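# Place the juicer's sieve basket onto its drive spindle

## Task

Put the sieve basket down so it sits seated on the drive spindle inside the juicer's white bowl ring. At the end neither gripper may be in contact with the basket, and the juicer must be upright with nothing touching it.

## Robot and tools

ROBOT. Two arms, left_arm and right_arm, each ending in a two-finger parallel gripper. The fingers extend along the gripper's +z axis and spread apart along its y axis. end_effector_position is the midpoint between the finger pads, roughly 1 cm short of the fingertips. Each arm also carries a wrist camera.

FRAMES. Scene frame: origin at table-top height, halfway between the nominal arm bases; +z up, +x forward over the table, +y toward left_arm. Real bases in the scene frame: left_arm at (-0.004, +0.262, 0) with quat_wxyz (+0.999, 0, 0, -0.032); right_arm at (+0.003, -0.339, 0) with quat_wxyz (+1.000, 0, 0, -0.011). Every hand pose, velocity, Hand target and wrist-camera pose is expressed in that arm's own base frame. The table and the head cameras use the scene frame. Reported hand pose and orientation can be off by a few cm, more at long reach.

THE ROW. Each row holds 16 numbers covering both arms, even when only one moves: left_arm x, y, z, qw, qx, qy, qz, opening, followed by the same eight for right_arm. x, y, z are an absolute goal for end_effector_position, in metres, in that arm's base frame. The quaternion is an absolute goal orientation, w first, in the same frame. Opening runs from -1 (closed) to +1 (fully open, 0.094 m); it is a goal value, not a step. To keep a gripper's orientation, repeat one fixed quaternion in every row rather than copying the drifted reported one. To park an arm, resend its last reported pose and opening every call. Any number sent is a command, so a 0 opening really commands half-closed.

execute_actions(actions, cameras). actions is a list of actions. Each action is a list of 1 to 15 rows, one per 1/30 s control step; with fewer than 15 rows, the last row is held. An action lasts 0.5 s. Each arm's target must lie within 0.6 m of its current gripper position along each of the gripper's own axes, or the action is refused for both arms; a malformed or out-of-range first action rejects the whole call. Every 16-number row obeys the same rules. An empty list returns the state plus all camera images. cameras: list of names, ["all"], or [] for none.

move(target, speed, blend, opening_speed, grip_force, blocking, cameras). target is one 16-number row or a list of up to 15 rows, without the 0.6 m limit. Each gripper follows a straight line from its Hand target toward the goal; all arms finish together, within 10 s at most. Paths ignore obstacles and the other arm. speed: m/s, 0.002 to 4.3, default 0.25 (rotation up to twice that in rad/s), one value or one per target. blend: corner-rounding radius in metres for a list; 0 means stop at each point. opening_speed: per second on the -1..+1 scale, at least 0.2; use it to close gently on fragile things. grip_force: newtons per finger pad, 10 to 50 (full), one value or one per arm; it persists, and lower values close slowly. blocking=false returns after about 0.5 s while the move continues; a new move replaces it. The result adds a move: line: done, off_target, moving, held or fault, plus limits such as paced (pose clipped) or held (steps withheld). done means at rest within 10 mm and 2 degrees; neither done nor off_target says anything about contact.

wait(seconds): 0 to 10; lets the scene run with commands held; returns early if a running move ends. stop(cameras): brakes the current move. zoom_image(camera, region): camera is one of cam_head_left, cam_head_right, cam_left_wrist, cam_right_wrist (each 896x504); region [x0, y0, x1, y1] in pixels from the top-left, at most 504 by 504, from that camera's newest image. read_manual(section): licence texts only. finished_scene(scene): give the current scene's number; it ends the scene permanently, so the basket must already be seated and released with the juicer upright and untouched.

RESULT LINES. end_effector_position and end_effector_quat_wxyz per arm; Hand target (where the arm is actually being driven, possibly short of your command); Tool commands; grip_measured (opening on the -1..+1 scale, reads up to about 2.5 mm wide when empty and somewhat narrow under a firm squeeze); grip_effort_nm (motor effort, negative closing, not a pad force); Joint positions (last number per arm is the opening in metres); Joint velocities (may just say within noise); Joint torques (include gravity and offsets; numbers 3 and 4 wrap at ±28 N m); motor temperatures. MOTOR HOT appears near 85 °C; at 100 °C an OVER-TEMPERATURE FAULT drops that arm for 30 to 60 s or more.

BEHAVIOUR. Each control step the commanded orientation is clipped to 40 degrees from the measured one, so large turns need several actions. Friction and load can leave a gripper a few cm off its goal in free air without any contact. Small moves may not start. The gripper grips roughly 50 to 64 N per pad; to release, command an opening well above grip_measured. Wrist camera images may lag while moving. Loose objects can occasionally get nudged.

AVOID. Fast contacts and goals set far beyond the contact point (both press hard); collisions or pressing between the two arms, including one gripper closing on the other's fingers; paths that sweep close past an arm's own base (go around it); dropping the basket or releasing it while it moves; knocking the juicer over or leaving anything off the table; long stretched-out holds or pushing toward unreachable poses, which heat motors.

Each tool is called after "Emit:" as a command line: name --argument value for each argument, lists and objects as JSON in quotes; but a table of rows of numbers goes row by row, as --pt "numbers of a row", without its own name.

## Session

Emit:
execute_actions --actions '[]' --cameras '["cam_head_left"]'

Scene clock: 0.00 s.
left_arm: end_effector_position=(+0.7481, -0.2787, +0.1870) grip_measured=+1.000 grip_effort_nm=n/a end_effector_quat_wxyz=(+0.345, +0.356, +0.835, -0.240) | right_arm: end_effector_position=(+0.3975, -0.4955, +0.1654) grip_measured=+1.000 grip_effort_nm=n/a end_effector_quat_wxyz=(+0.594, +0.704, +0.187, -0.343)
Joint positions: left_arm=[-0.24 2.107 1.936 -0.698 0.56 0.356 0.094] | right_arm=[-0.636 1.915 1.108 0.643 1.194 0.94 0.094]
Joint velocities: within noise
Joint torques (N m): no reading
Motor temperatures (°C): left_arm=[25 36 30 25 24 26 27] | right_arm=[27 29 30 23 26 25 25]
Heat: left arm: hottest shoulder 36 °C; right arm: hottest elbow 30 °C.
Hand target: left_arm +0.7551, -0.2804, +0.2049; +0.361, +0.358, +0.828, -0.237 | right_arm +0.4026, -0.4992, +0.1758; +0.601, +0.702, +0.178, -0.337
Tool commands: left_gripper/opening=+1.0 right_gripper/opening=+1.0
Images, in order (width x height): cam_head_left 896x504.

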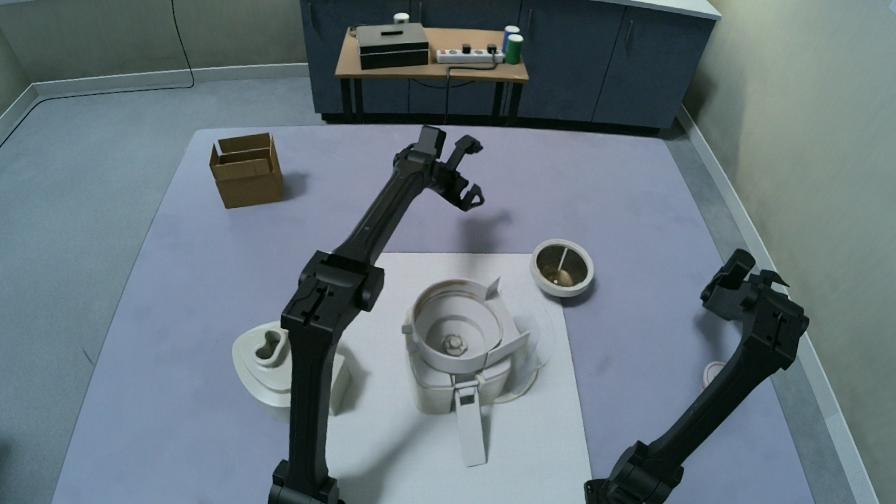

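Emit:
move --target '[0.5,0.25,0.35,0,0,1,0,1,0.45,-0.3,0.38,0.342,0,0.94,0,1]' --speed 0.4

Emit:
move --target '[0.5,0.25,0.35,0,0,1,0,1,0.53,0.05,0.40,0.342,0,0.94,0,1]' --speed 0.4 --cameras '["cam_right_wrist"]'

Emit:
move --target '[0.5,0.25,0.35,0,0,1,0,1,0.32,0.32,0.40,0.342,0,0.94,0,0]' --speed 0.4 --cameras '["cam_right_wrist","cam_head_left"]'

Emit:
zoom_image --camera "cam_right_wrist" --region '[248, 90, 648, 430]'

Scene clock: 17.83 s.
left_arm: end_effector_position=(+0.4944, +0.2491, +0.3218) grip_measured=+1.000 grip_effort_nm=0.02 end_effector_quat_wxyz=(+0.042, -0.008, +0.999, +0.019) | right_arm: end_effector_position=(+0.4378, -0.2954, +0.3512) grip_measured=+1.000 grip_effort_nm=-0.01 end_effector_quat_wxyz=(+0.325, +0.015, +0.945, +0.014)
Joint positions: left_arm=[0.469 1.752 1.958 -1.685 0.004 0.453 0.094] | right_arm=[-0.733 1.411 1.51 -1.154 -0.438 -0.583 0.094]
Joint torques (N m): left_arm=[1.85 -18.02 13.98 0.25 -0.07 0.03] | right_arm=[0.38 -9.58 16.39 1.17 -0.41 -0.18]
Motor temperatures (°C): left_arm=[25 42 35 26 24 26 27] | right_arm=[27 30 34 23 26 25 25]
Heat: left arm: hottest shoulder 42 °C; right arm: hottest elbow 34 °C.
Hand target: left_arm +0.4988, +0.2493, +0.3491; +0.067, +0.000, +0.997, +0.033 | right_arm +0.4485, -0.2988, +0.3797; +0.343, +0.000, +0.939, +0.000
Off the commanded pose: left_arm 0.029 m, 5 deg | right_arm 0.032 m, 3 deg.
joint sent to its limit (left arm) — joint 4 (wrist pitch), lower limit. The joint targets are off in orientation, not in position.
move: off_target (left_arm, right_arm)

Scene clock: 19.80 s.
left_arm: end_effector_position=(+0.4944, +0.2491, +0.3218) grip_measured=+1.000 grip_effort_nm=0.02 end_effector_quat_wxyz=(+0.042, -0.008, +0.999, +0.019) | right_arm: end_effector_position=(+0.5178, +0.0503, +0.3647) grip_measured=+1.000 grip_effort_nm=-0.01 end_effector_quat_wxyz=(+0.308, -0.009, +0.951, -0.004)
Joint positions: left_arm=[0.469 1.752 1.958 -1.685 0.004 0.453 0.094] | right_arm=[0.122 1.33 1.465 -1.084 0.074 0.08 0.094]
Joint torques (N m): left_arm=[1.55 -18.37 14.08 0.08 -0.15 0.05] | right_arm=[-0.73 -9.99 15.66 2.26 0.14 0.14]
Heat: left arm: hottest shoulder 42 °C; right arm: hottest elbow 34 °C.
Hand target: left_arm +0.4988, +0.2493, +0.3491; +0.067, +0.000, +0.997, +0.033 | right_arm +0.5278, +0.0498, +0.3998; +0.342, +0.000, +0.940, +0.000
Off the commanded pose: left_arm 0.029 m, 5 deg | right_arm 0.037 m, 4 deg.
joint sent to its limit (left arm) — joint 4 (wrist pitch), lower limit. The joint targets are off in orientation, not in position.
move: off_target (left_arm, right_arm)
camera_calibration:
cam_right_wrist: T_world_to_cam=[[0.0399667, -0.998801, -0.0282597, 0.0512619], [-0.990223, -0.0358089, -0.13482, 0.613119], [0.133646, 0.0333717, -0.990467, 0.407048], [0, 0, 0, 1]] pos_world=[0.550676, 0.0595716, 0.487277]
Images, in order (width x height): cam_right_wrist 896x504.

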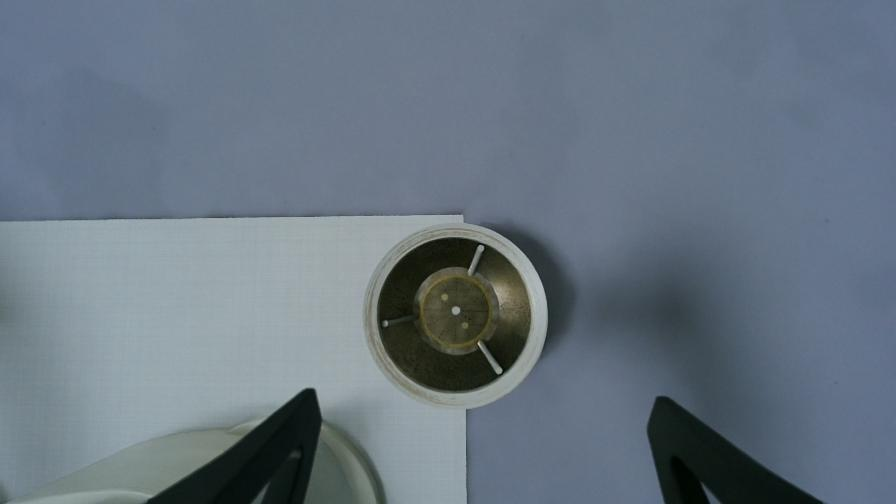

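Scene clock: 21.87 s.
left_arm: end_effector_position=(+0.4944, +0.2491, +0.3218) grip_measured=+1.000 grip_effort_nm=0.02 end_effector_quat_wxyz=(+0.042, -0.008, +0.999, +0.019) | right_arm: end_effector_position=(+0.3154, +0.3134, +0.3679) grip_measured=+0.002 grip_effort_nm=-0.08 end_effector_quat_wxyz=(+0.326, -0.014, +0.945, -0.024)
Joint positions: left_arm=[0.469 1.752 1.958 -1.685 0.004 0.453 0.094] | right_arm=[0.995 1.278 1.438 -1.36 0.566 0.855 0.047]
Joint torques (N m): left_arm=[0.97 -18.26 14.16 0.18 -0.08 0.06] | right_arm=[-0.38 -8.47 15.84 0.83 0.56 0.03]
Heat: left arm: hottest shoulder 42 °C; right arm: hottest elbow 34 °C.
Hand target: left_arm +0.4988, +0.2493, +0.3491; +0.067, +0.000, +0.997, +0.033 | right_arm +0.3189, +0.3186, +0.3994; +0.342, +0.000, +0.940, +0.000
Off the commanded pose: left_arm 0.029 m, 5 deg | right_arm 0.033 m, 4 deg.
joint sent to its limit (left arm) — joint 4 (wrist pitch), lower limit. The joint targets are off in orientation, not in position.
move: off_target (left_arm, right_arm)
camera_calibration:
cam_right_wrist: T_world_to_cam=[[0.0389184, -0.999151, 0.0135125, 0.307265], [-0.984272, -0.0406638, -0.171914, 0.435864], [0.172317, -0.00660936, -0.985019, 0.426816], [0, 0, 0, 1]] pos_world=[0.343503, 0.327549, 0.491201]
Images, in order (width x height): cam_head_left 896x504, cam_right_wrist 896x504.

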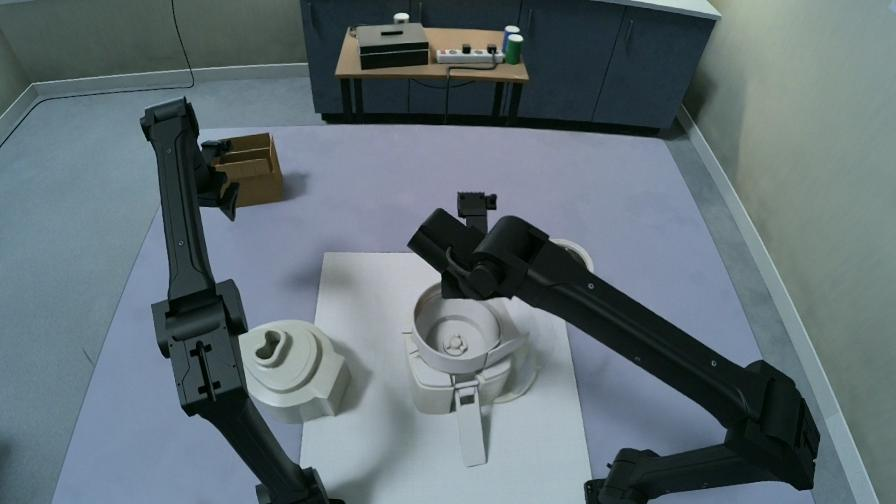

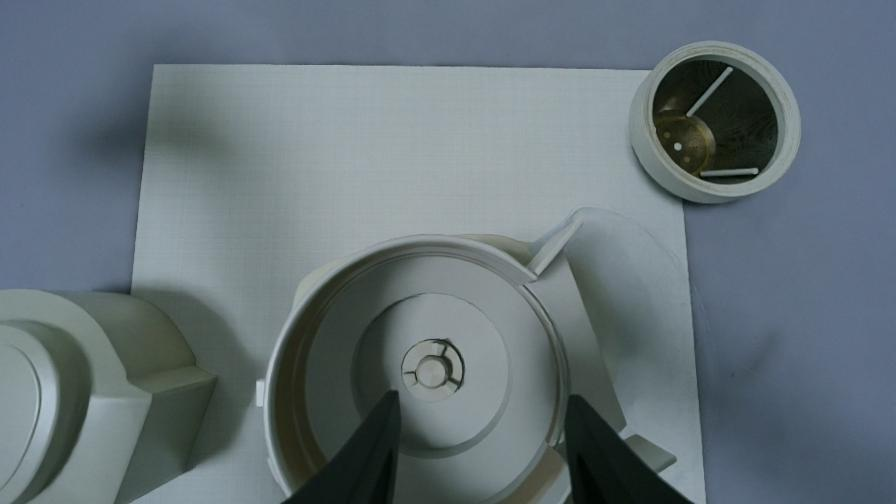

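Scaled by 1.260 from the camera's 896x504 image, which has a finer 1280x720 frame.

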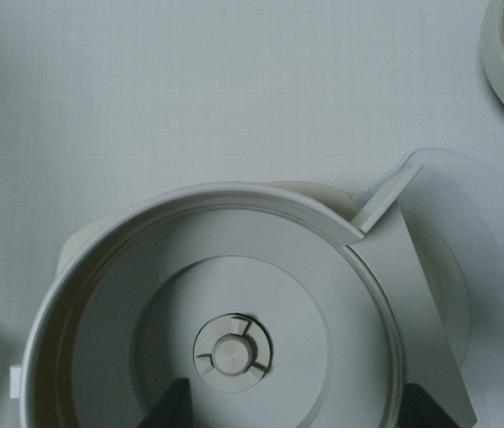

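Emit:
move --pt "0.5 0.25 0.35 0 0 1 0 1 0.50 0.0 0.32 0 0 1 0 0.3" --pt "0.5 0.25 0.35 0 0 1 0 1 0.54 -0.0085 0.20 0 0 1 0 0.3" --pt "0.5 0.25 0.35 0 0 1 0 1 0.54 -0.0095 0.135 0 0 1 0 0.3" --speed '[0.4,0.25,0.15]' --blend '[0.06,0.02,0]' --cameras '["cam_right_wrist","cam_head_left","cam_head_right"]'

Emit:
zoom_image --camera "cam_head_left" --region '[490, 170, 690, 320]'

Scene clock: 41.60 s.
left_arm: end_effector_position=(+0.4944, +0.2491, +0.3218) grip_measured=+1.000 grip_effort_nm=0.02 end_effector_quat_wxyz=(+0.042, -0.008, +0.999, +0.019) | right_arm: end_effector_position=(+0.5393, -0.0057, +0.1396) grip_measured=+0.298 grip_effort_nm=0.09 end_effector_quat_wxyz=(-0.002, +0.002, +1.000, -0.001)
Joint positions: left_arm=[0.469 1.752 1.958 -1.685 0.004 0.453 0.094] | right_arm=[-0.009 1.791 1.533 -1.315 0.003 -0.005 0.061]
Joint torques (N m): left_arm=[1.26 -17.79 14.04 0.25 -0.12 0.03] | right_arm=[-1.03 -15.09 8.58 1.42 -0.1 -0.19]
Motor temperatures (°C): left_arm=[25 43 41 25 24 26 27] | right_arm=[27 31 38 23 26 25 25]
Heat: left arm: hottest shoulder 43 °C; right arm: hottest elbow 38 °C.
Hand target: left_arm +0.4988, +0.2493, +0.3491; +0.067, +0.000, +0.997, +0.033 | right_arm +0.5400, -0.0094, +0.1350; +0.000, +0.000, +1.000, +0.000
Off the commanded pose: left_arm 0.029 m, 5 deg | right_arm 0.006 m, 0 deg.
joint sent to its limit (left arm) — joint 4 (wrist pitch), lower limit. The joint targets are off in orientation, not in position.
move: off_target (left_arm)
camera_calibration:
cam_right_wrist: T_world_to_cam=[[-0.00779712, -0.998906, -0.0460995, 0.0164247], [-0.880785, -0.0149667, 0.47328, 0.458291], [-0.473453, 0.0442939, -0.879705, 0.495122], [0, 0, 0, 1]] pos_world=[0.6382, 0.00133494, 0.219419]
Images, in order (width x height): cam_head_left 896x504, cam_head_right 896x504, cam_right_wrist 896x504.

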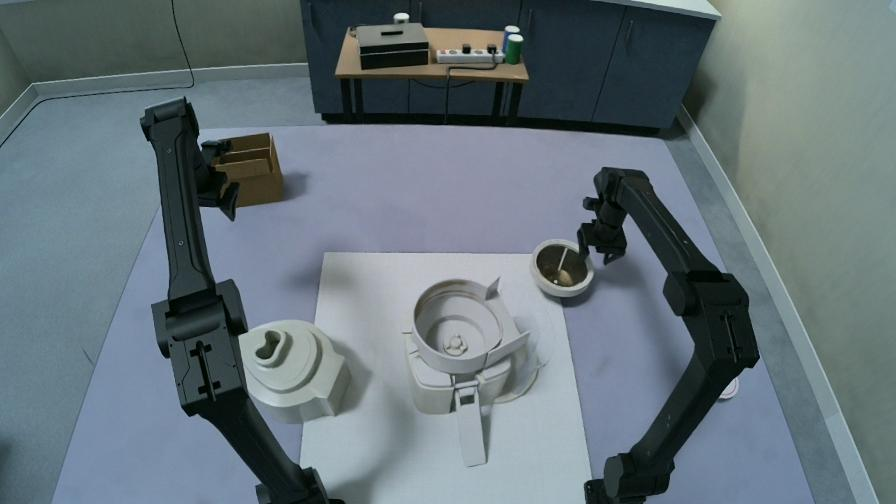

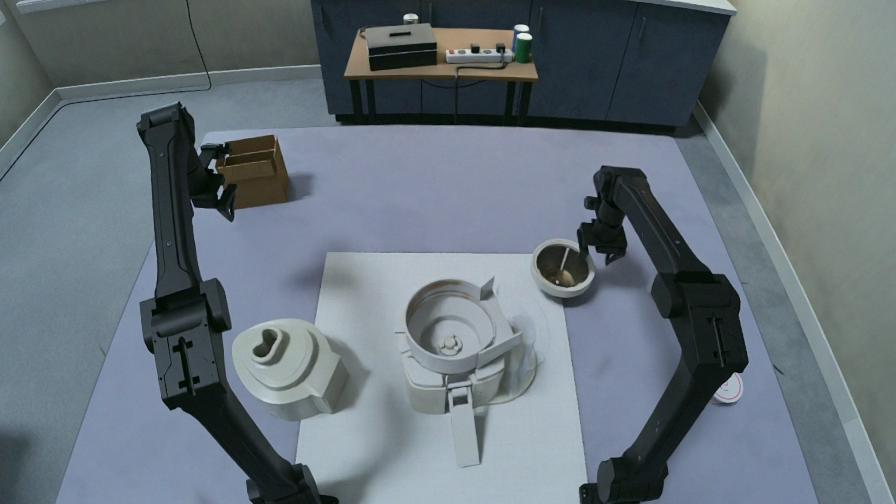

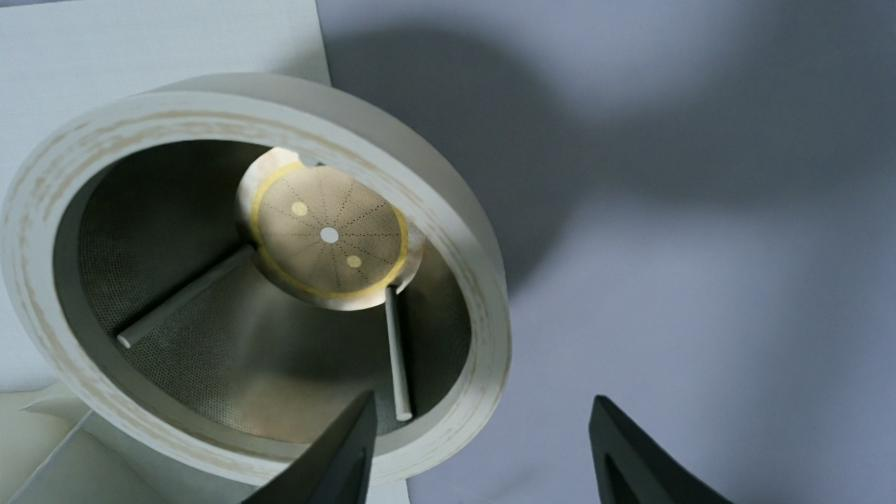

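Scaled by 2.520 from the camera's 896x504 image, which has a finer 1280x720 frame.

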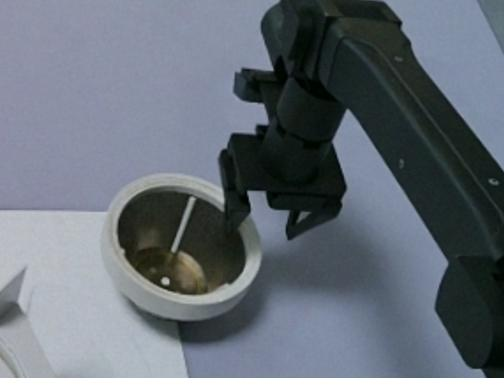

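Emit:
move --pt "0.5 0.25 0.35 0 0 1 0 1 0.544 -0.0095 0.084 0 0 1 0 0.3" --pt "0.5 0.25 0.35 0 0 1 0 1 0.544 -0.0095 0.084 0 0 1 0 -0.9" --speed 0.1 --opening_speed 0.7 --cameras '["cam_right_wrist","cam_head_left"]'

Emit:
zoom_image --camera "cam_head_left" --region '[490, 170, 690, 320]'

Scene clock: 50.93 s.
left_arm: end_effector_position=(+0.4944, +0.2491, +0.3218) grip_measured=+1.000 grip_effort_nm=0.02 end_effector_quat_wxyz=(+0.042, -0.008, +0.999, +0.019) | right_arm: end_effector_position=(+0.5450, -0.0043, +0.0932) grip_measured=-0.651 grip_effort_nm=-1.02 end_effector_quat_wxyz=(+0.004, +0.002, +1.000, +0.003)
Joint positions: left_arm=[0.469 1.752 1.958 -1.685 0.004 0.453 0.094] | right_arm=[-0.009 1.836 1.469 -1.196 -0.005 -0.005 0.016]
Joint torques (N m): left_arm=[0.85 -18.02 13.9 0.35 -0.07 0.04] | right_arm=[-0.97 -14.27 7.97 1.31 0.2 -0.17]
Heat: left arm: hottest shoulder 43 °C; right arm: hottest elbow 38 °C.
Hand target: left_arm +0.4988, +0.2493, +0.3491; +0.067, +0.000, +0.997, +0.033 | right_arm +0.5439, -0.0094, +0.0841; +0.000, +0.000, +1.000, +0.000
Off the commanded pose: left_arm 0.029 m, 5 deg | right_arm 0.011 m, 1 deg.
joint sent to its limit (left arm) — joint 4 (wrist pitch), lower limit. The joint targets are off in orientation, not in position.
move: off_target (left_arm, right_arm)
camera_calibration:
cam_right_wrist: T_world_to_cam=[[-0.00694638, -0.998513, -0.0540613, 0.0158986], [-0.885795, -0.0189428, 0.463691, 0.488973], [-0.464025, 0.0511082, -0.884346, 0.452228], [0, 0, 0, 1]] pos_world=[0.643085, 0.00202489, 0.174053]
Images, in order (width x height): cam_head_left 896x504, cam_right_wrist 896x504.

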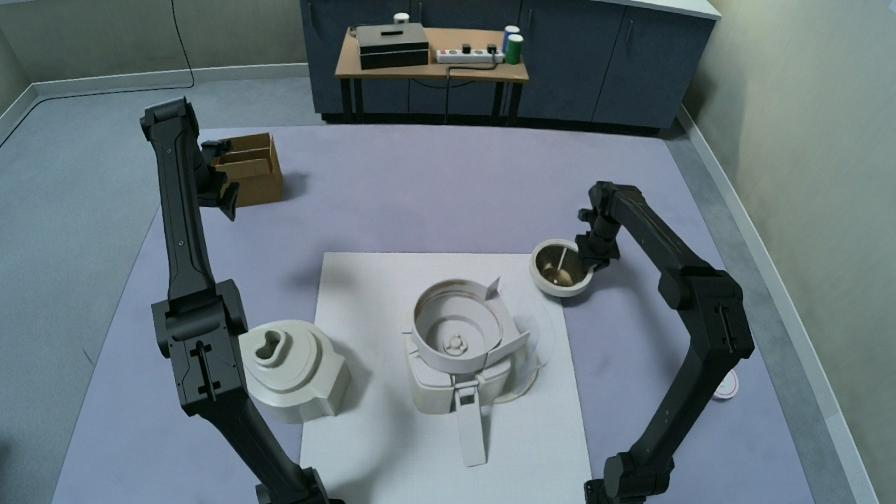

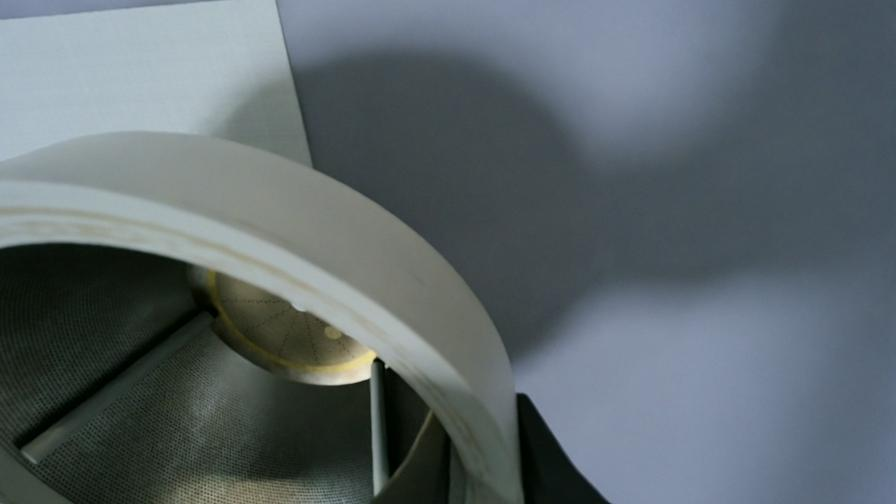

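Scaled by 2.520 from the camera's 896x504 image, which has a finer 1280x720 frame.

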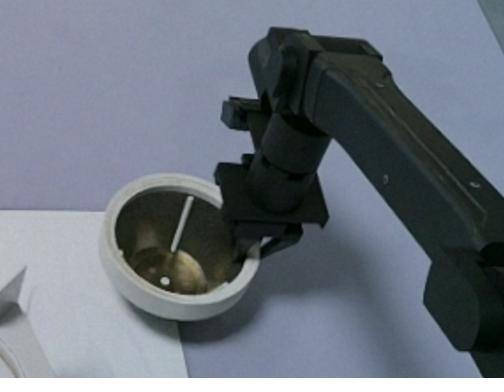

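Emit:
move --pt "0.5 0.25 0.35 0 0 1 0 1 0.54 -0.008 0.22 0 0 1 0 -0.9" --pt "0.5 0.25 0.35 0 0 1 0 1 0.50 0.03 0.355 0 0 1 0 -0.9" --pt "0.5 0.25 0.35 0 0 1 0 1 0.315 0.265 0.355 0 0 1 0 -0.9" --pt "0.5 0.25 0.35 0 0 1 0 1 0.310 0.265 0.31 0 0 1 0 -0.9" --speed 0.2 --blend '[0.03,0.06,0.02,0]' --cameras '["cam_right_wrist","cam_head_left","cam_head_right"]'

Emit:
zoom_image --camera "cam_head_left" --region '[390, 230, 550, 390]'

Scene clock: 64.80 s.
left_arm: end_effector_position=(+0.4944, +0.2491, +0.3218) grip_measured=+1.000 grip_effort_nm=0.02 end_effector_quat_wxyz=(+0.042, -0.008, +0.999, +0.019) | right_arm: end_effector_position=(+0.3109, +0.2616, +0.3089) grip_measured=-0.676 grip_effort_nm=-1.03 end_effector_quat_wxyz=(-0.005, -0.003, +1.000, -0.007)
Joint positions: left_arm=[0.469 1.752 1.958 -1.685 0.004 0.453 0.094] | right_arm=[0.703 1.416 1.526 -1.696 0.004 0.696 0.015]
Joint torques (N m): left_arm=[1.2 -17.38 13.98 0.29 -0.1 0.03] | right_arm=[0.56 -10.23 9.17 1.26 -0.09 0.12]
Heat: left arm: hottest elbow 45 °C; right arm: hottest elbow 39 °C.
Hand target: left_arm +0.4988, +0.2493, +0.3491; +0.067, +0.000, +0.997, +0.033 | right_arm +0.3100, +0.2650, +0.3100; +0.000, +0.000, +1.000, +0.000
Off the commanded pose: left_arm 0.029 m, 5 deg | right_arm 0.004 m, 1 deg.
joint sent to its limit (left arm) — joint 4 (wrist pitch), lower limit. The joint targets are off in orientation, not in position.
move: off_target (left_arm)
camera_calibration:
cam_right_wrist: T_world_to_cam=[[0.00224224, -0.999394, -0.0347368, 0.282856], [-0.877463, -0.0186275, 0.479282, 0.179056], [-0.479639, 0.0294056, -0.876973, 0.52895], [0, 0, 0, 1]] pos_world=[0.410186, 0.270466, 0.387883]
Images, in order (width x height): cam_head_left 896x504, cam_head_right 896x504, cam_right_wrist 896x504.

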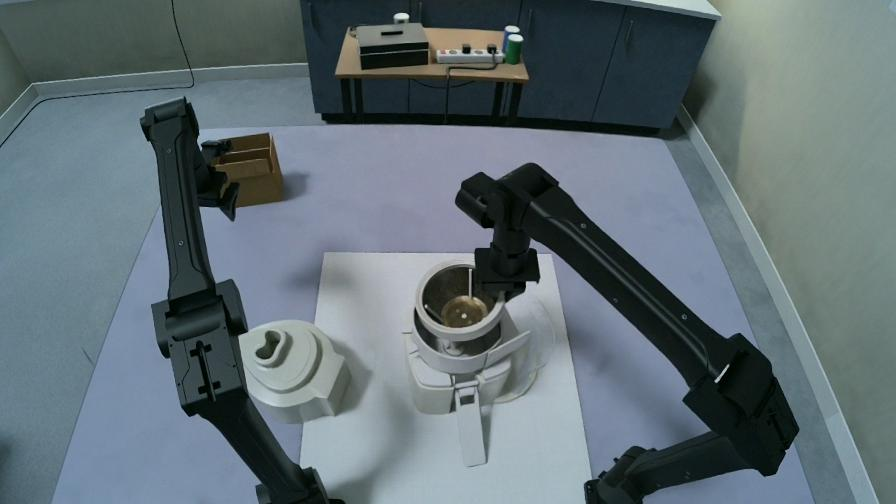

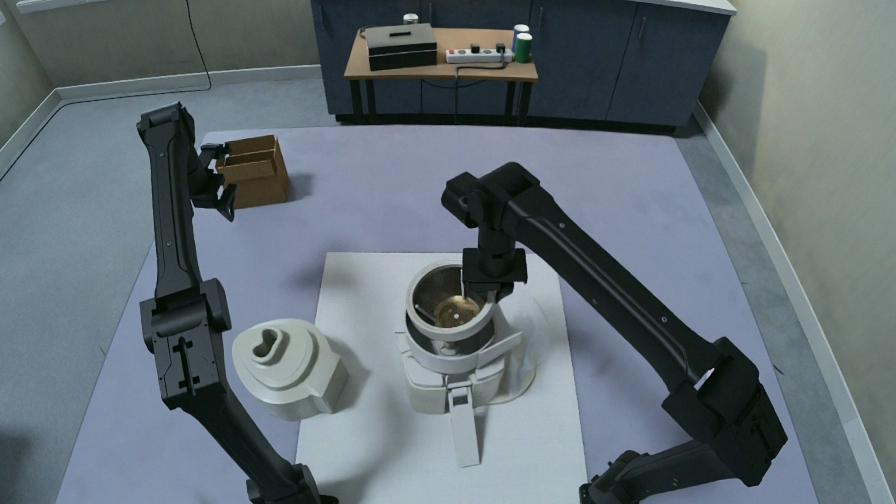

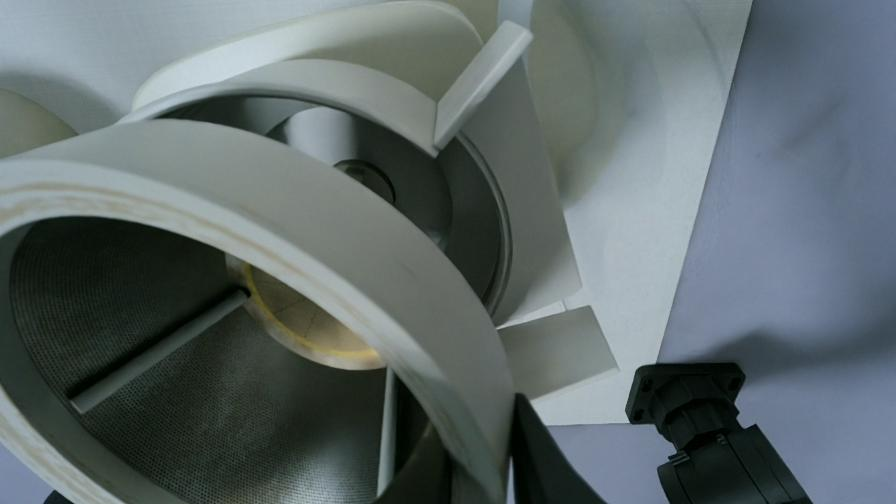

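Scaled by 3.150 from the camera's 896x504 image, which has a finer 1280x720 frame.

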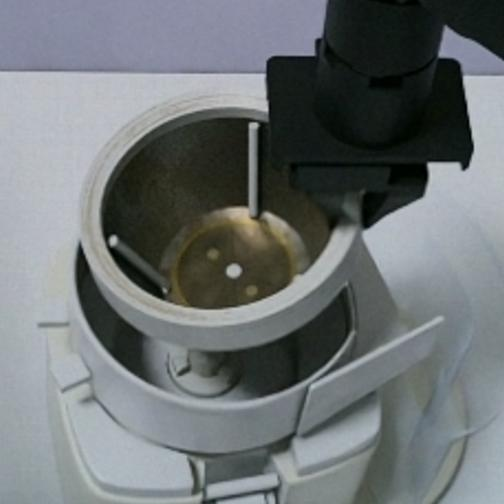

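Emit:
zoom_image --camera "cam_head_right" --region '[390, 230, 550, 390]'

Scaled by 3.150 from the camera's 896x504 image, which has a finer 1280x720 frame.

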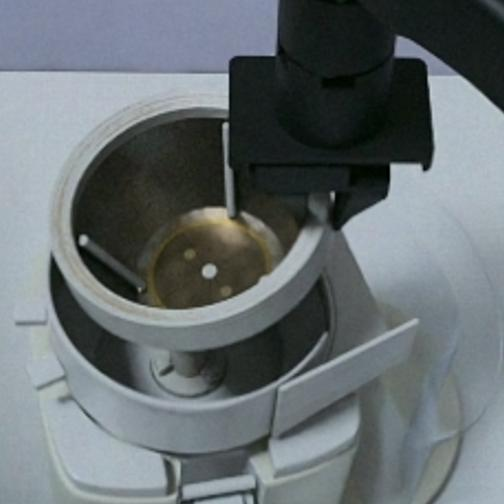

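Emit:
move --pt "0.5 0.25 0.35 0 0 1 0 1 0.308 0.268 0.285 0 0 1 0 -0.9" --pt "0.5 0.25 0.35 0 0 1 0 1 0.308 0.268 0.25 0 0 1 0 -0.9" --speed 0.08 --cameras '["cam_right_wrist","cam_head_left","cam_head_right"]'

Emit:
zoom_image --camera "cam_head_left" --region '[390, 230, 550, 390]'

Emit:
zoom_image --camera "cam_head_right" --region '[390, 230, 550, 390]'

Scene clock: 86.87 s.
left_arm: end_effector_position=(+0.4944, +0.2491, +0.3218) grip_measured=+1.000 grip_effort_nm=0.02 end_effector_quat_wxyz=(+0.042, -0.008, +0.999, +0.019) | right_arm: end_effector_position=(+0.3087, +0.2622, +0.2612) grip_measured=-0.677 grip_effort_nm=-1.03 end_effector_quat_wxyz=(+0.002, +0.000, +1.000, +0.001)
Joint positions: left_arm=[0.469 1.752 1.958 -1.685 0.004 0.453 0.094] | right_arm=[0.706 1.394 1.378 -1.551 0.002 0.705 0.015]
Joint torques (N m): left_arm=[1.49 -17.49 14.31 0.54 -0.09 0.05] | right_arm=[0.67 -9.05 8.09 1.78 0.01 0.1]
Motor temperatures (°C): left_arm=[25 44 47 25 24 26 27] | right_arm=[27 33 40 23 26 25 26]
Heat: left arm: hottest elbow 47 °C; right arm: hottest elbow 40 °C.
Hand target: left_arm +0.4988, +0.2493, +0.3491; +0.067, +0.000, +0.997, +0.033 | right_arm +0.3078, +0.2678, +0.2501; +0.000, +0.000, +1.000, +0.000
Off the commanded pose: left_arm 0.029 m, 5 deg | right_arm 0.013 m, 0 deg.
joint sent to its limit (left arm) — joint 4 (wrist pitch), lower limit. The joint targets are off in orientation, not in position.
move: off_target (left_arm, right_arm)
camera_calibration:
cam_right_wrist: T_world_to_cam=[[-0.00250614, -0.998744, -0.0500407, 0.287125], [-0.884192, -0.0211619, 0.466645, 0.205941], [-0.467118, 0.045415, -0.883028, 0.479682], [0, 0, 0, 1]] pos_world=[0.406879, 0.269338, 0.341839]
Images, in order (width x height): cam_head_left 896x504, cam_head_right 896x504, cam_right_wrist 896x504.

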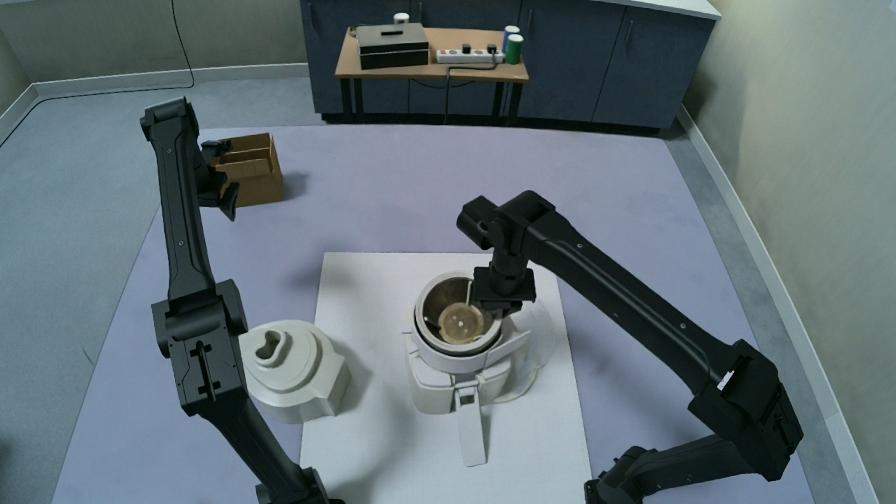

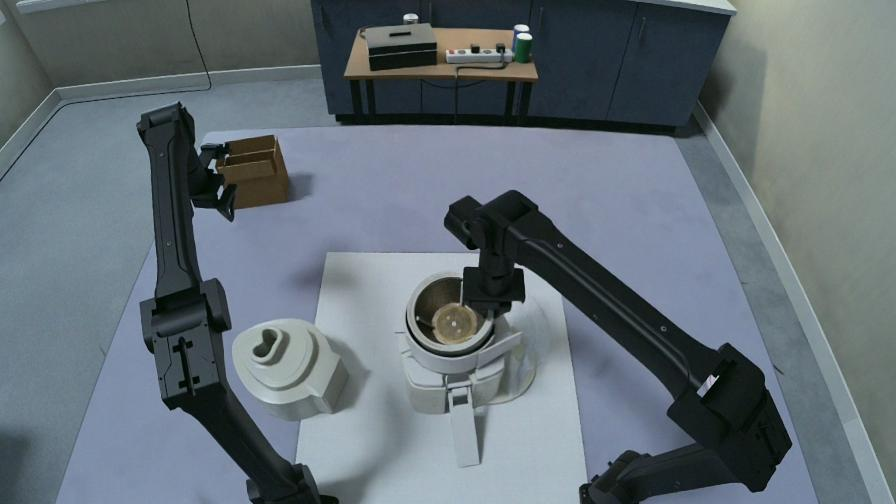

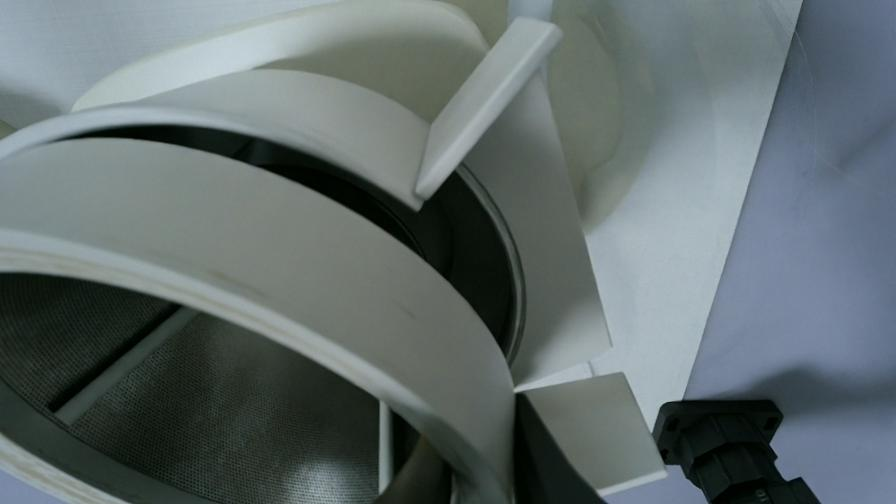

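Scaled by 3.150 from the camera's 896x504 image, which has a finer 1280x720 frame.

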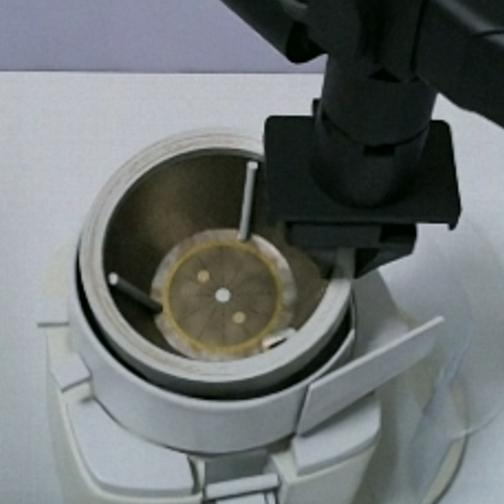

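Scaled by 3.150 from the camera's 896x504 image, which has a finer 1280x720 frame.

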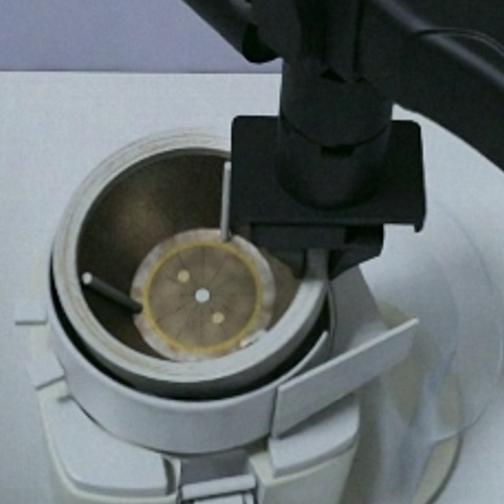

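Emit:
move --pt "0.5 0.25 0.35 0 0 1 0 1 0.306 0.266 0.355 0 0 1 0 -0.9" --pt "0.5 0.25 0.35 0 0 1 0 1 0.50 0.03 0.355 0 0 1 0 -0.9" --pt "0.5 0.25 0.35 0 0 1 0 1 0.54 -0.008 0.20 0 0 1 0 -0.9" --pt "0.5 0.25 0.35 0 0 1 0 1 0.54 -0.008 0.13 0 0 1 0 -0.9" --speed 0.2 --blend '[0.03,0.06,0.02,0]'

Emit:
move --pt "0.5 0.25 0.35 0 0 1 0 1 0.54 -0.008 0.084 0 0 1 0 -0.9" --pt "0.5 0.25 0.35 0 0 1 0 1 0.54 -0.008 0.088 0 0 1 0 -0.9" --pt "0.5 0.25 0.35 0 0 1 0 1 0.54 -0.008 0.088 0 0 1 0 -0.3" --pt "0.5 0.25 0.35 0 0 1 0 1 0.54 -0.008 0.15 0 0 1 0 0.3" --speed 0.05 --opening_speed 0.7 --cameras '["cam_right_wrist","cam_head_left"]'

Scene clock: 106.90 s.
left_arm: end_effector_position=(+0.4944, +0.2491, +0.3218) grip_measured=+1.000 grip_effort_nm=0.02 end_effector_quat_wxyz=(+0.042, -0.008, +0.999, +0.019) | right_arm: end_effector_position=(+0.5372, -0.0041, +0.1236) grip_measured=-0.677 grip_effort_nm=-1.03 end_effector_quat_wxyz=(-0.013, +0.002, +1.000, -0.002)
Joint positions: left_arm=[0.469 1.752 1.958 -1.685 0.004 0.453 0.094] | right_arm=[-0.005 1.811 1.517 -1.302 0.004 -0.001 0.015]
Joint torques (N m): left_arm=[1.55 -17.96 14.15 0.31 -0.11 0.03] | right_arm=[-1.14 -16.03 9.01 1.26 -0.15 -0.19]
Heat: left arm: hottest elbow 49 °C; right arm: hottest elbow 40 °C.
Hand target: left_arm +0.4988, +0.2493, +0.3491; +0.067, +0.000, +0.997, +0.033 | right_arm +0.5399, -0.0081, +0.1299; +0.000, +0.000, +1.000, +0.000
Off the commanded pose: left_arm 0.029 m, 5 deg | right_arm 0.008 m, 2 deg.
joint sent to its limit (left arm) — joint 4 (wrist pitch), lower limit. The joint targets are off in orientation, not in position.
move: off_target (left_arm)

Scene clock: 114.87 s.
left_arm: end_effector_position=(+0.4944, +0.2491, +0.3218) grip_measured=+1.000 grip_effort_nm=0.02 end_effector_quat_wxyz=(+0.042, -0.008, +0.999, +0.019) | right_arm: end_effector_position=(+0.5198, -0.0036, +0.1207) grip_measured=+0.298 grip_effort_nm=0.09 end_effector_quat_wxyz=(-0.032, -0.002, +0.999, +0.000)
Joint positions: left_arm=[0.469 1.752 1.958 -1.685 0.004 0.453 0.094] | right_arm=[-0.006 1.794 1.483 -1.324 0 -0.009 0.061]
Joint torques (N m): left_arm=[1.49 -18.37 14.32 0.4 -0.07 0.06] | right_arm=[-0.85 -15.21 13.96 0.1 0.04 -0.13]
Heat: left arm: hottest elbow 49 °C; right arm: hottest elbow 40 °C.
Hand target: left_arm +0.4988, +0.2493, +0.3491; +0.067, +0.000, +0.997, +0.033 | right_arm +0.5382, -0.0080, +0.1502; +0.000, +0.000, +1.000, +0.000
Off the commanded pose: left_arm 0.029 m, 5 deg | right_arm 0.036 m, 4 deg.
joint sent to its limit (left arm) — joint 4 (wrist pitch), lower limit. The joint targets are off in orientation, not in position.
move: off_target (left_arm, right_arm); target 3's new opening was sent with right_arm's hand 0.016 m and 1 deg from that target; target 4's new opening was sent with right_arm's hand 0.036 m and 4 deg from that target
camera_calibration:
cam_right_wrist: T_world_to_cam=[[-0.0035658, -0.998771, -0.0494353, 0.0156708], [-0.850575, -0.0229662, 0.525352, 0.42799], [-0.525841, 0.0439217, -0.849448, 0.492672], [0, 0, 0, 1]] pos_world=[0.623161, 0.00384185, 0.194429]
Images, in order (width x height): cam_head_left 896x504, cam_right_wrist 896x504.

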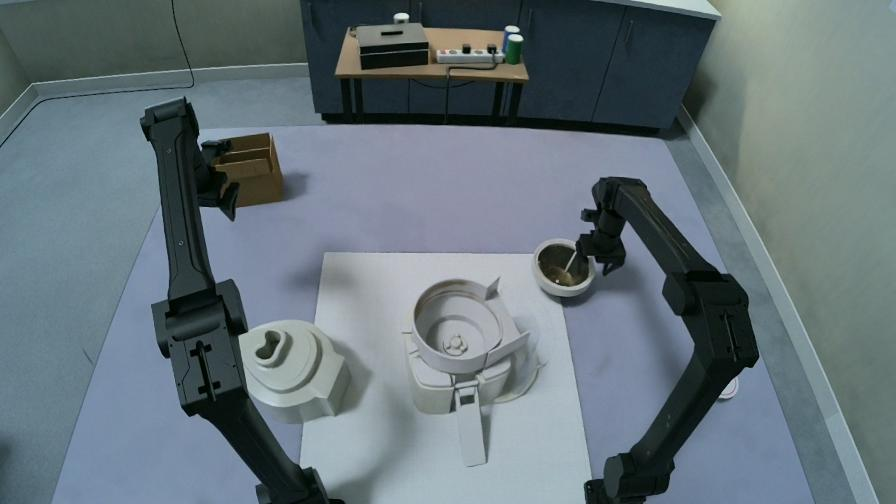

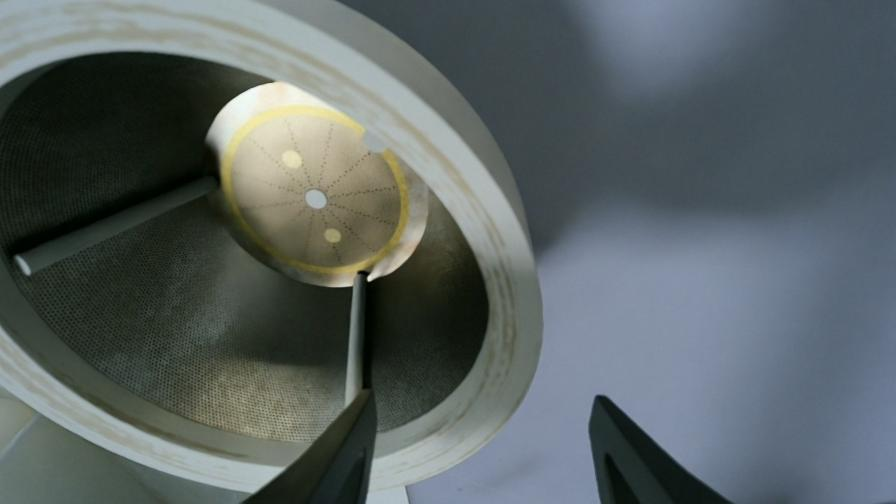

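Emit:
move --pt "0.5 0.25 0.35 0 0 1 0 1 0.546 -0.0095 0.125 0 0 1 0 0.3" --pt "0.5 0.25 0.35 0 0 1 0 1 0.546 -0.0095 0.082 0 0 1 0 0.3" --pt "0.5 0.25 0.35 0 0 1 0 1 0.546 -0.0095 0.082 0 0 1 0 -0.9" --speed 0.1 --opening_speed 0.7

Emit:
move --pt "0.5 0.25 0.35 0 0 1 0 1 0.54 -0.008 0.22 0 0 1 0 -0.9" --pt "0.5 0.25 0.35 0 0 1 0 1 0.50 0.03 0.355 0 0 1 0 -0.9" --pt "0.5 0.25 0.35 0 0 1 0 1 0.305 0.269 0.355 0 0 1 0 -0.9" --pt "0.5 0.25 0.35 0 0 1 0 1 0.298 0.269 0.31 0 0 1 0 -0.9" --pt "0.5 0.25 0.35 0 0 1 0 1 0.298 0.2695 0.265 0 0 1 0 -0.9" --speed '[0.2,0.2,0.2,0.1,0.06]' --blend '[0.03,0.06,0.01,0,0]' --cameras '["cam_right_wrist","cam_head_left","cam_head_right"]'

Emit:
zoom_image --camera "cam_head_left" --region '[390, 230, 550, 390]'

Scene clock: 129.20 s.
left_arm: end_effector_position=(+0.4944, +0.2491, +0.3218) grip_measured=+1.000 grip_effort_nm=0.02 end_effector_quat_wxyz=(+0.042, -0.008, +0.999, +0.019) | right_arm: end_effector_position=(+0.5472, -0.0040, +0.0929) grip_measured=-0.649 grip_effort_nm=-1.02 end_effector_quat_wxyz=(+0.005, -0.001, +1.000, +0.002)
Joint positions: left_arm=[0.469 1.752 1.958 -1.685 0.004 0.453 0.094] | right_arm=[-0.008 1.84 1.475 -1.195 -0.005 -0.009 0.017]
Joint torques (N m): left_arm=[1.79 -18.08 13.97 0.28 -0.09 0.08] | right_arm=[-1.38 -14.1 7.8 1.4 0.22 -0.12]
Heat: left arm: hottest elbow 50 °C; right arm: hottest elbow 41 °C.
Hand target: left_arm +0.4988, +0.2493, +0.3491; +0.067, +0.000, +0.997, +0.033 | right_arm +0.5458, -0.0093, +0.0822; +0.000, +0.000, +1.000, +0.000
Off the commanded pose: left_arm 0.029 m, 5 deg | right_arm 0.012 m, 1 deg.
joint sent to its limit (left arm) — joint 4 (wrist pitch), lower limit. The joint targets are off in orientation, not in position.
move: off_target (left_arm, right_arm); target 3's new opening was sent with right_arm's hand 0.012 m and 1 deg from that target

Scene clock: 134.73 s.
left_arm: end_effector_position=(+0.4944, +0.2491, +0.3218) grip_measured=+1.000 grip_effort_nm=0.02 end_effector_quat_wxyz=(+0.042, -0.008, +0.999, +0.019) | right_arm: end_effector_position=(+0.3002, +0.2648, +0.2649) grip_measured=-0.676 grip_effort_nm=-1.03 end_effector_quat_wxyz=(-0.006, +0.001, +1.000, -0.008)
Joint positions: left_arm=[0.469 1.752 1.958 -1.685 0.004 0.453 0.094] | right_arm=[0.726 1.397 1.391 -1.584 0.004 0.728 0.015]
Joint torques (N m): left_arm=[0.97 -17.79 13.83 0.34 -0.06 0] | right_arm=[0.5 -10.23 8.85 1.42 -0.09 0.05]
Heat: left arm: hottest elbow 50 °C; right arm: hottest elbow 42 °C.
Hand target: left_arm +0.4988, +0.2493, +0.3491; +0.067, +0.000, +0.997, +0.033 | right_arm +0.2980, +0.2695, +0.2650; +0.000, +0.000, +1.000, +0.000
Off the commanded pose: left_arm 0.029 m, 5 deg | right_arm 0.005 m, 1 deg.
joint sent to its limit (left arm) — joint 4 (wrist pitch), lower limit. The joint targets are off in orientation, not in position.
move: off_target (left_arm)
camera_calibration:
cam_right_wrist: T_world_to_cam=[[-0.00622163, -0.999456, -0.0323751, 0.286524], [-0.876666, -0.0101234, 0.480993, 0.187909], [-0.481059, 0.0313747, -0.876126, 0.484954], [0, 0, 0, 1]] pos_world=[0.399807, 0.273056, 0.343774]
Images, in order (width x height): cam_head_left 896x504, cam_head_right 896x504, cam_right_wrist 896x504.

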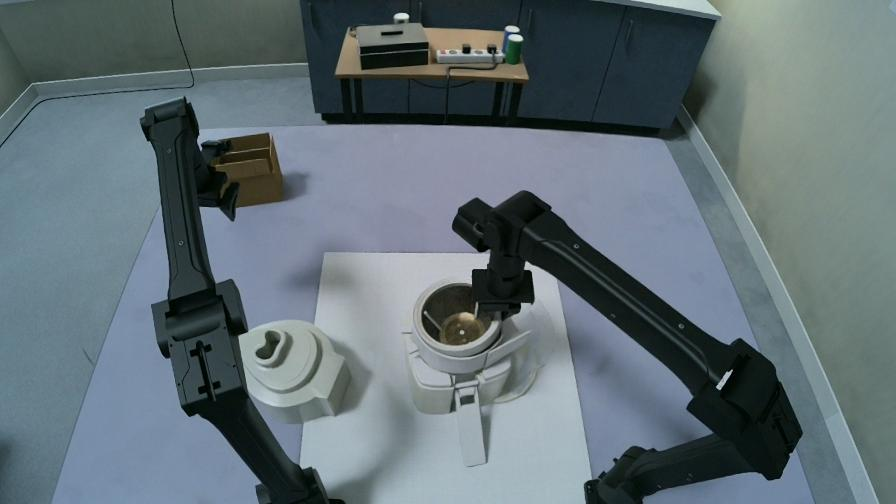

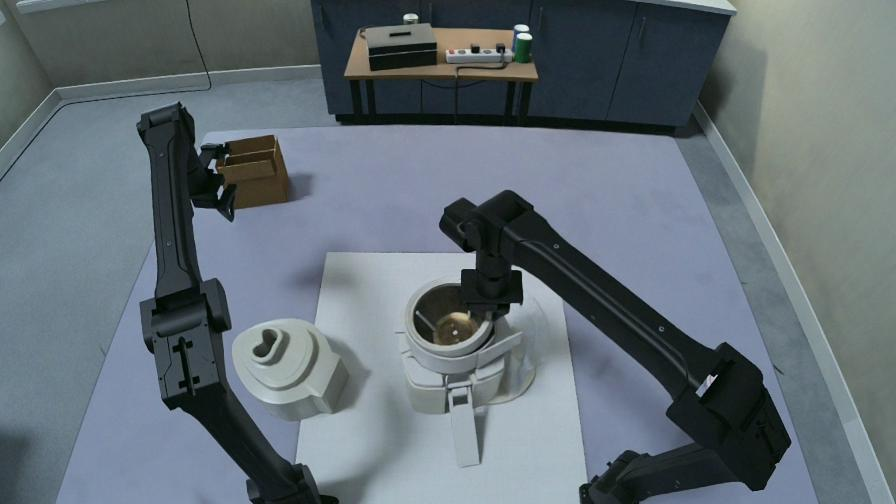

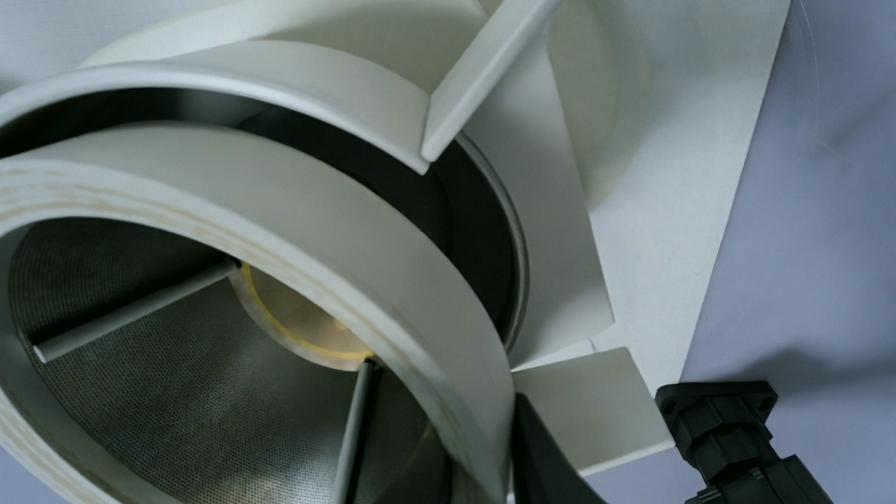

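Scaled by 3.150 from the camera's 896x504 image, which has a finer 1280x720 frame.

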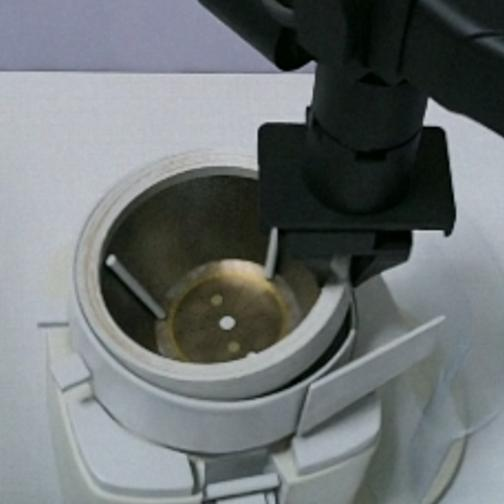

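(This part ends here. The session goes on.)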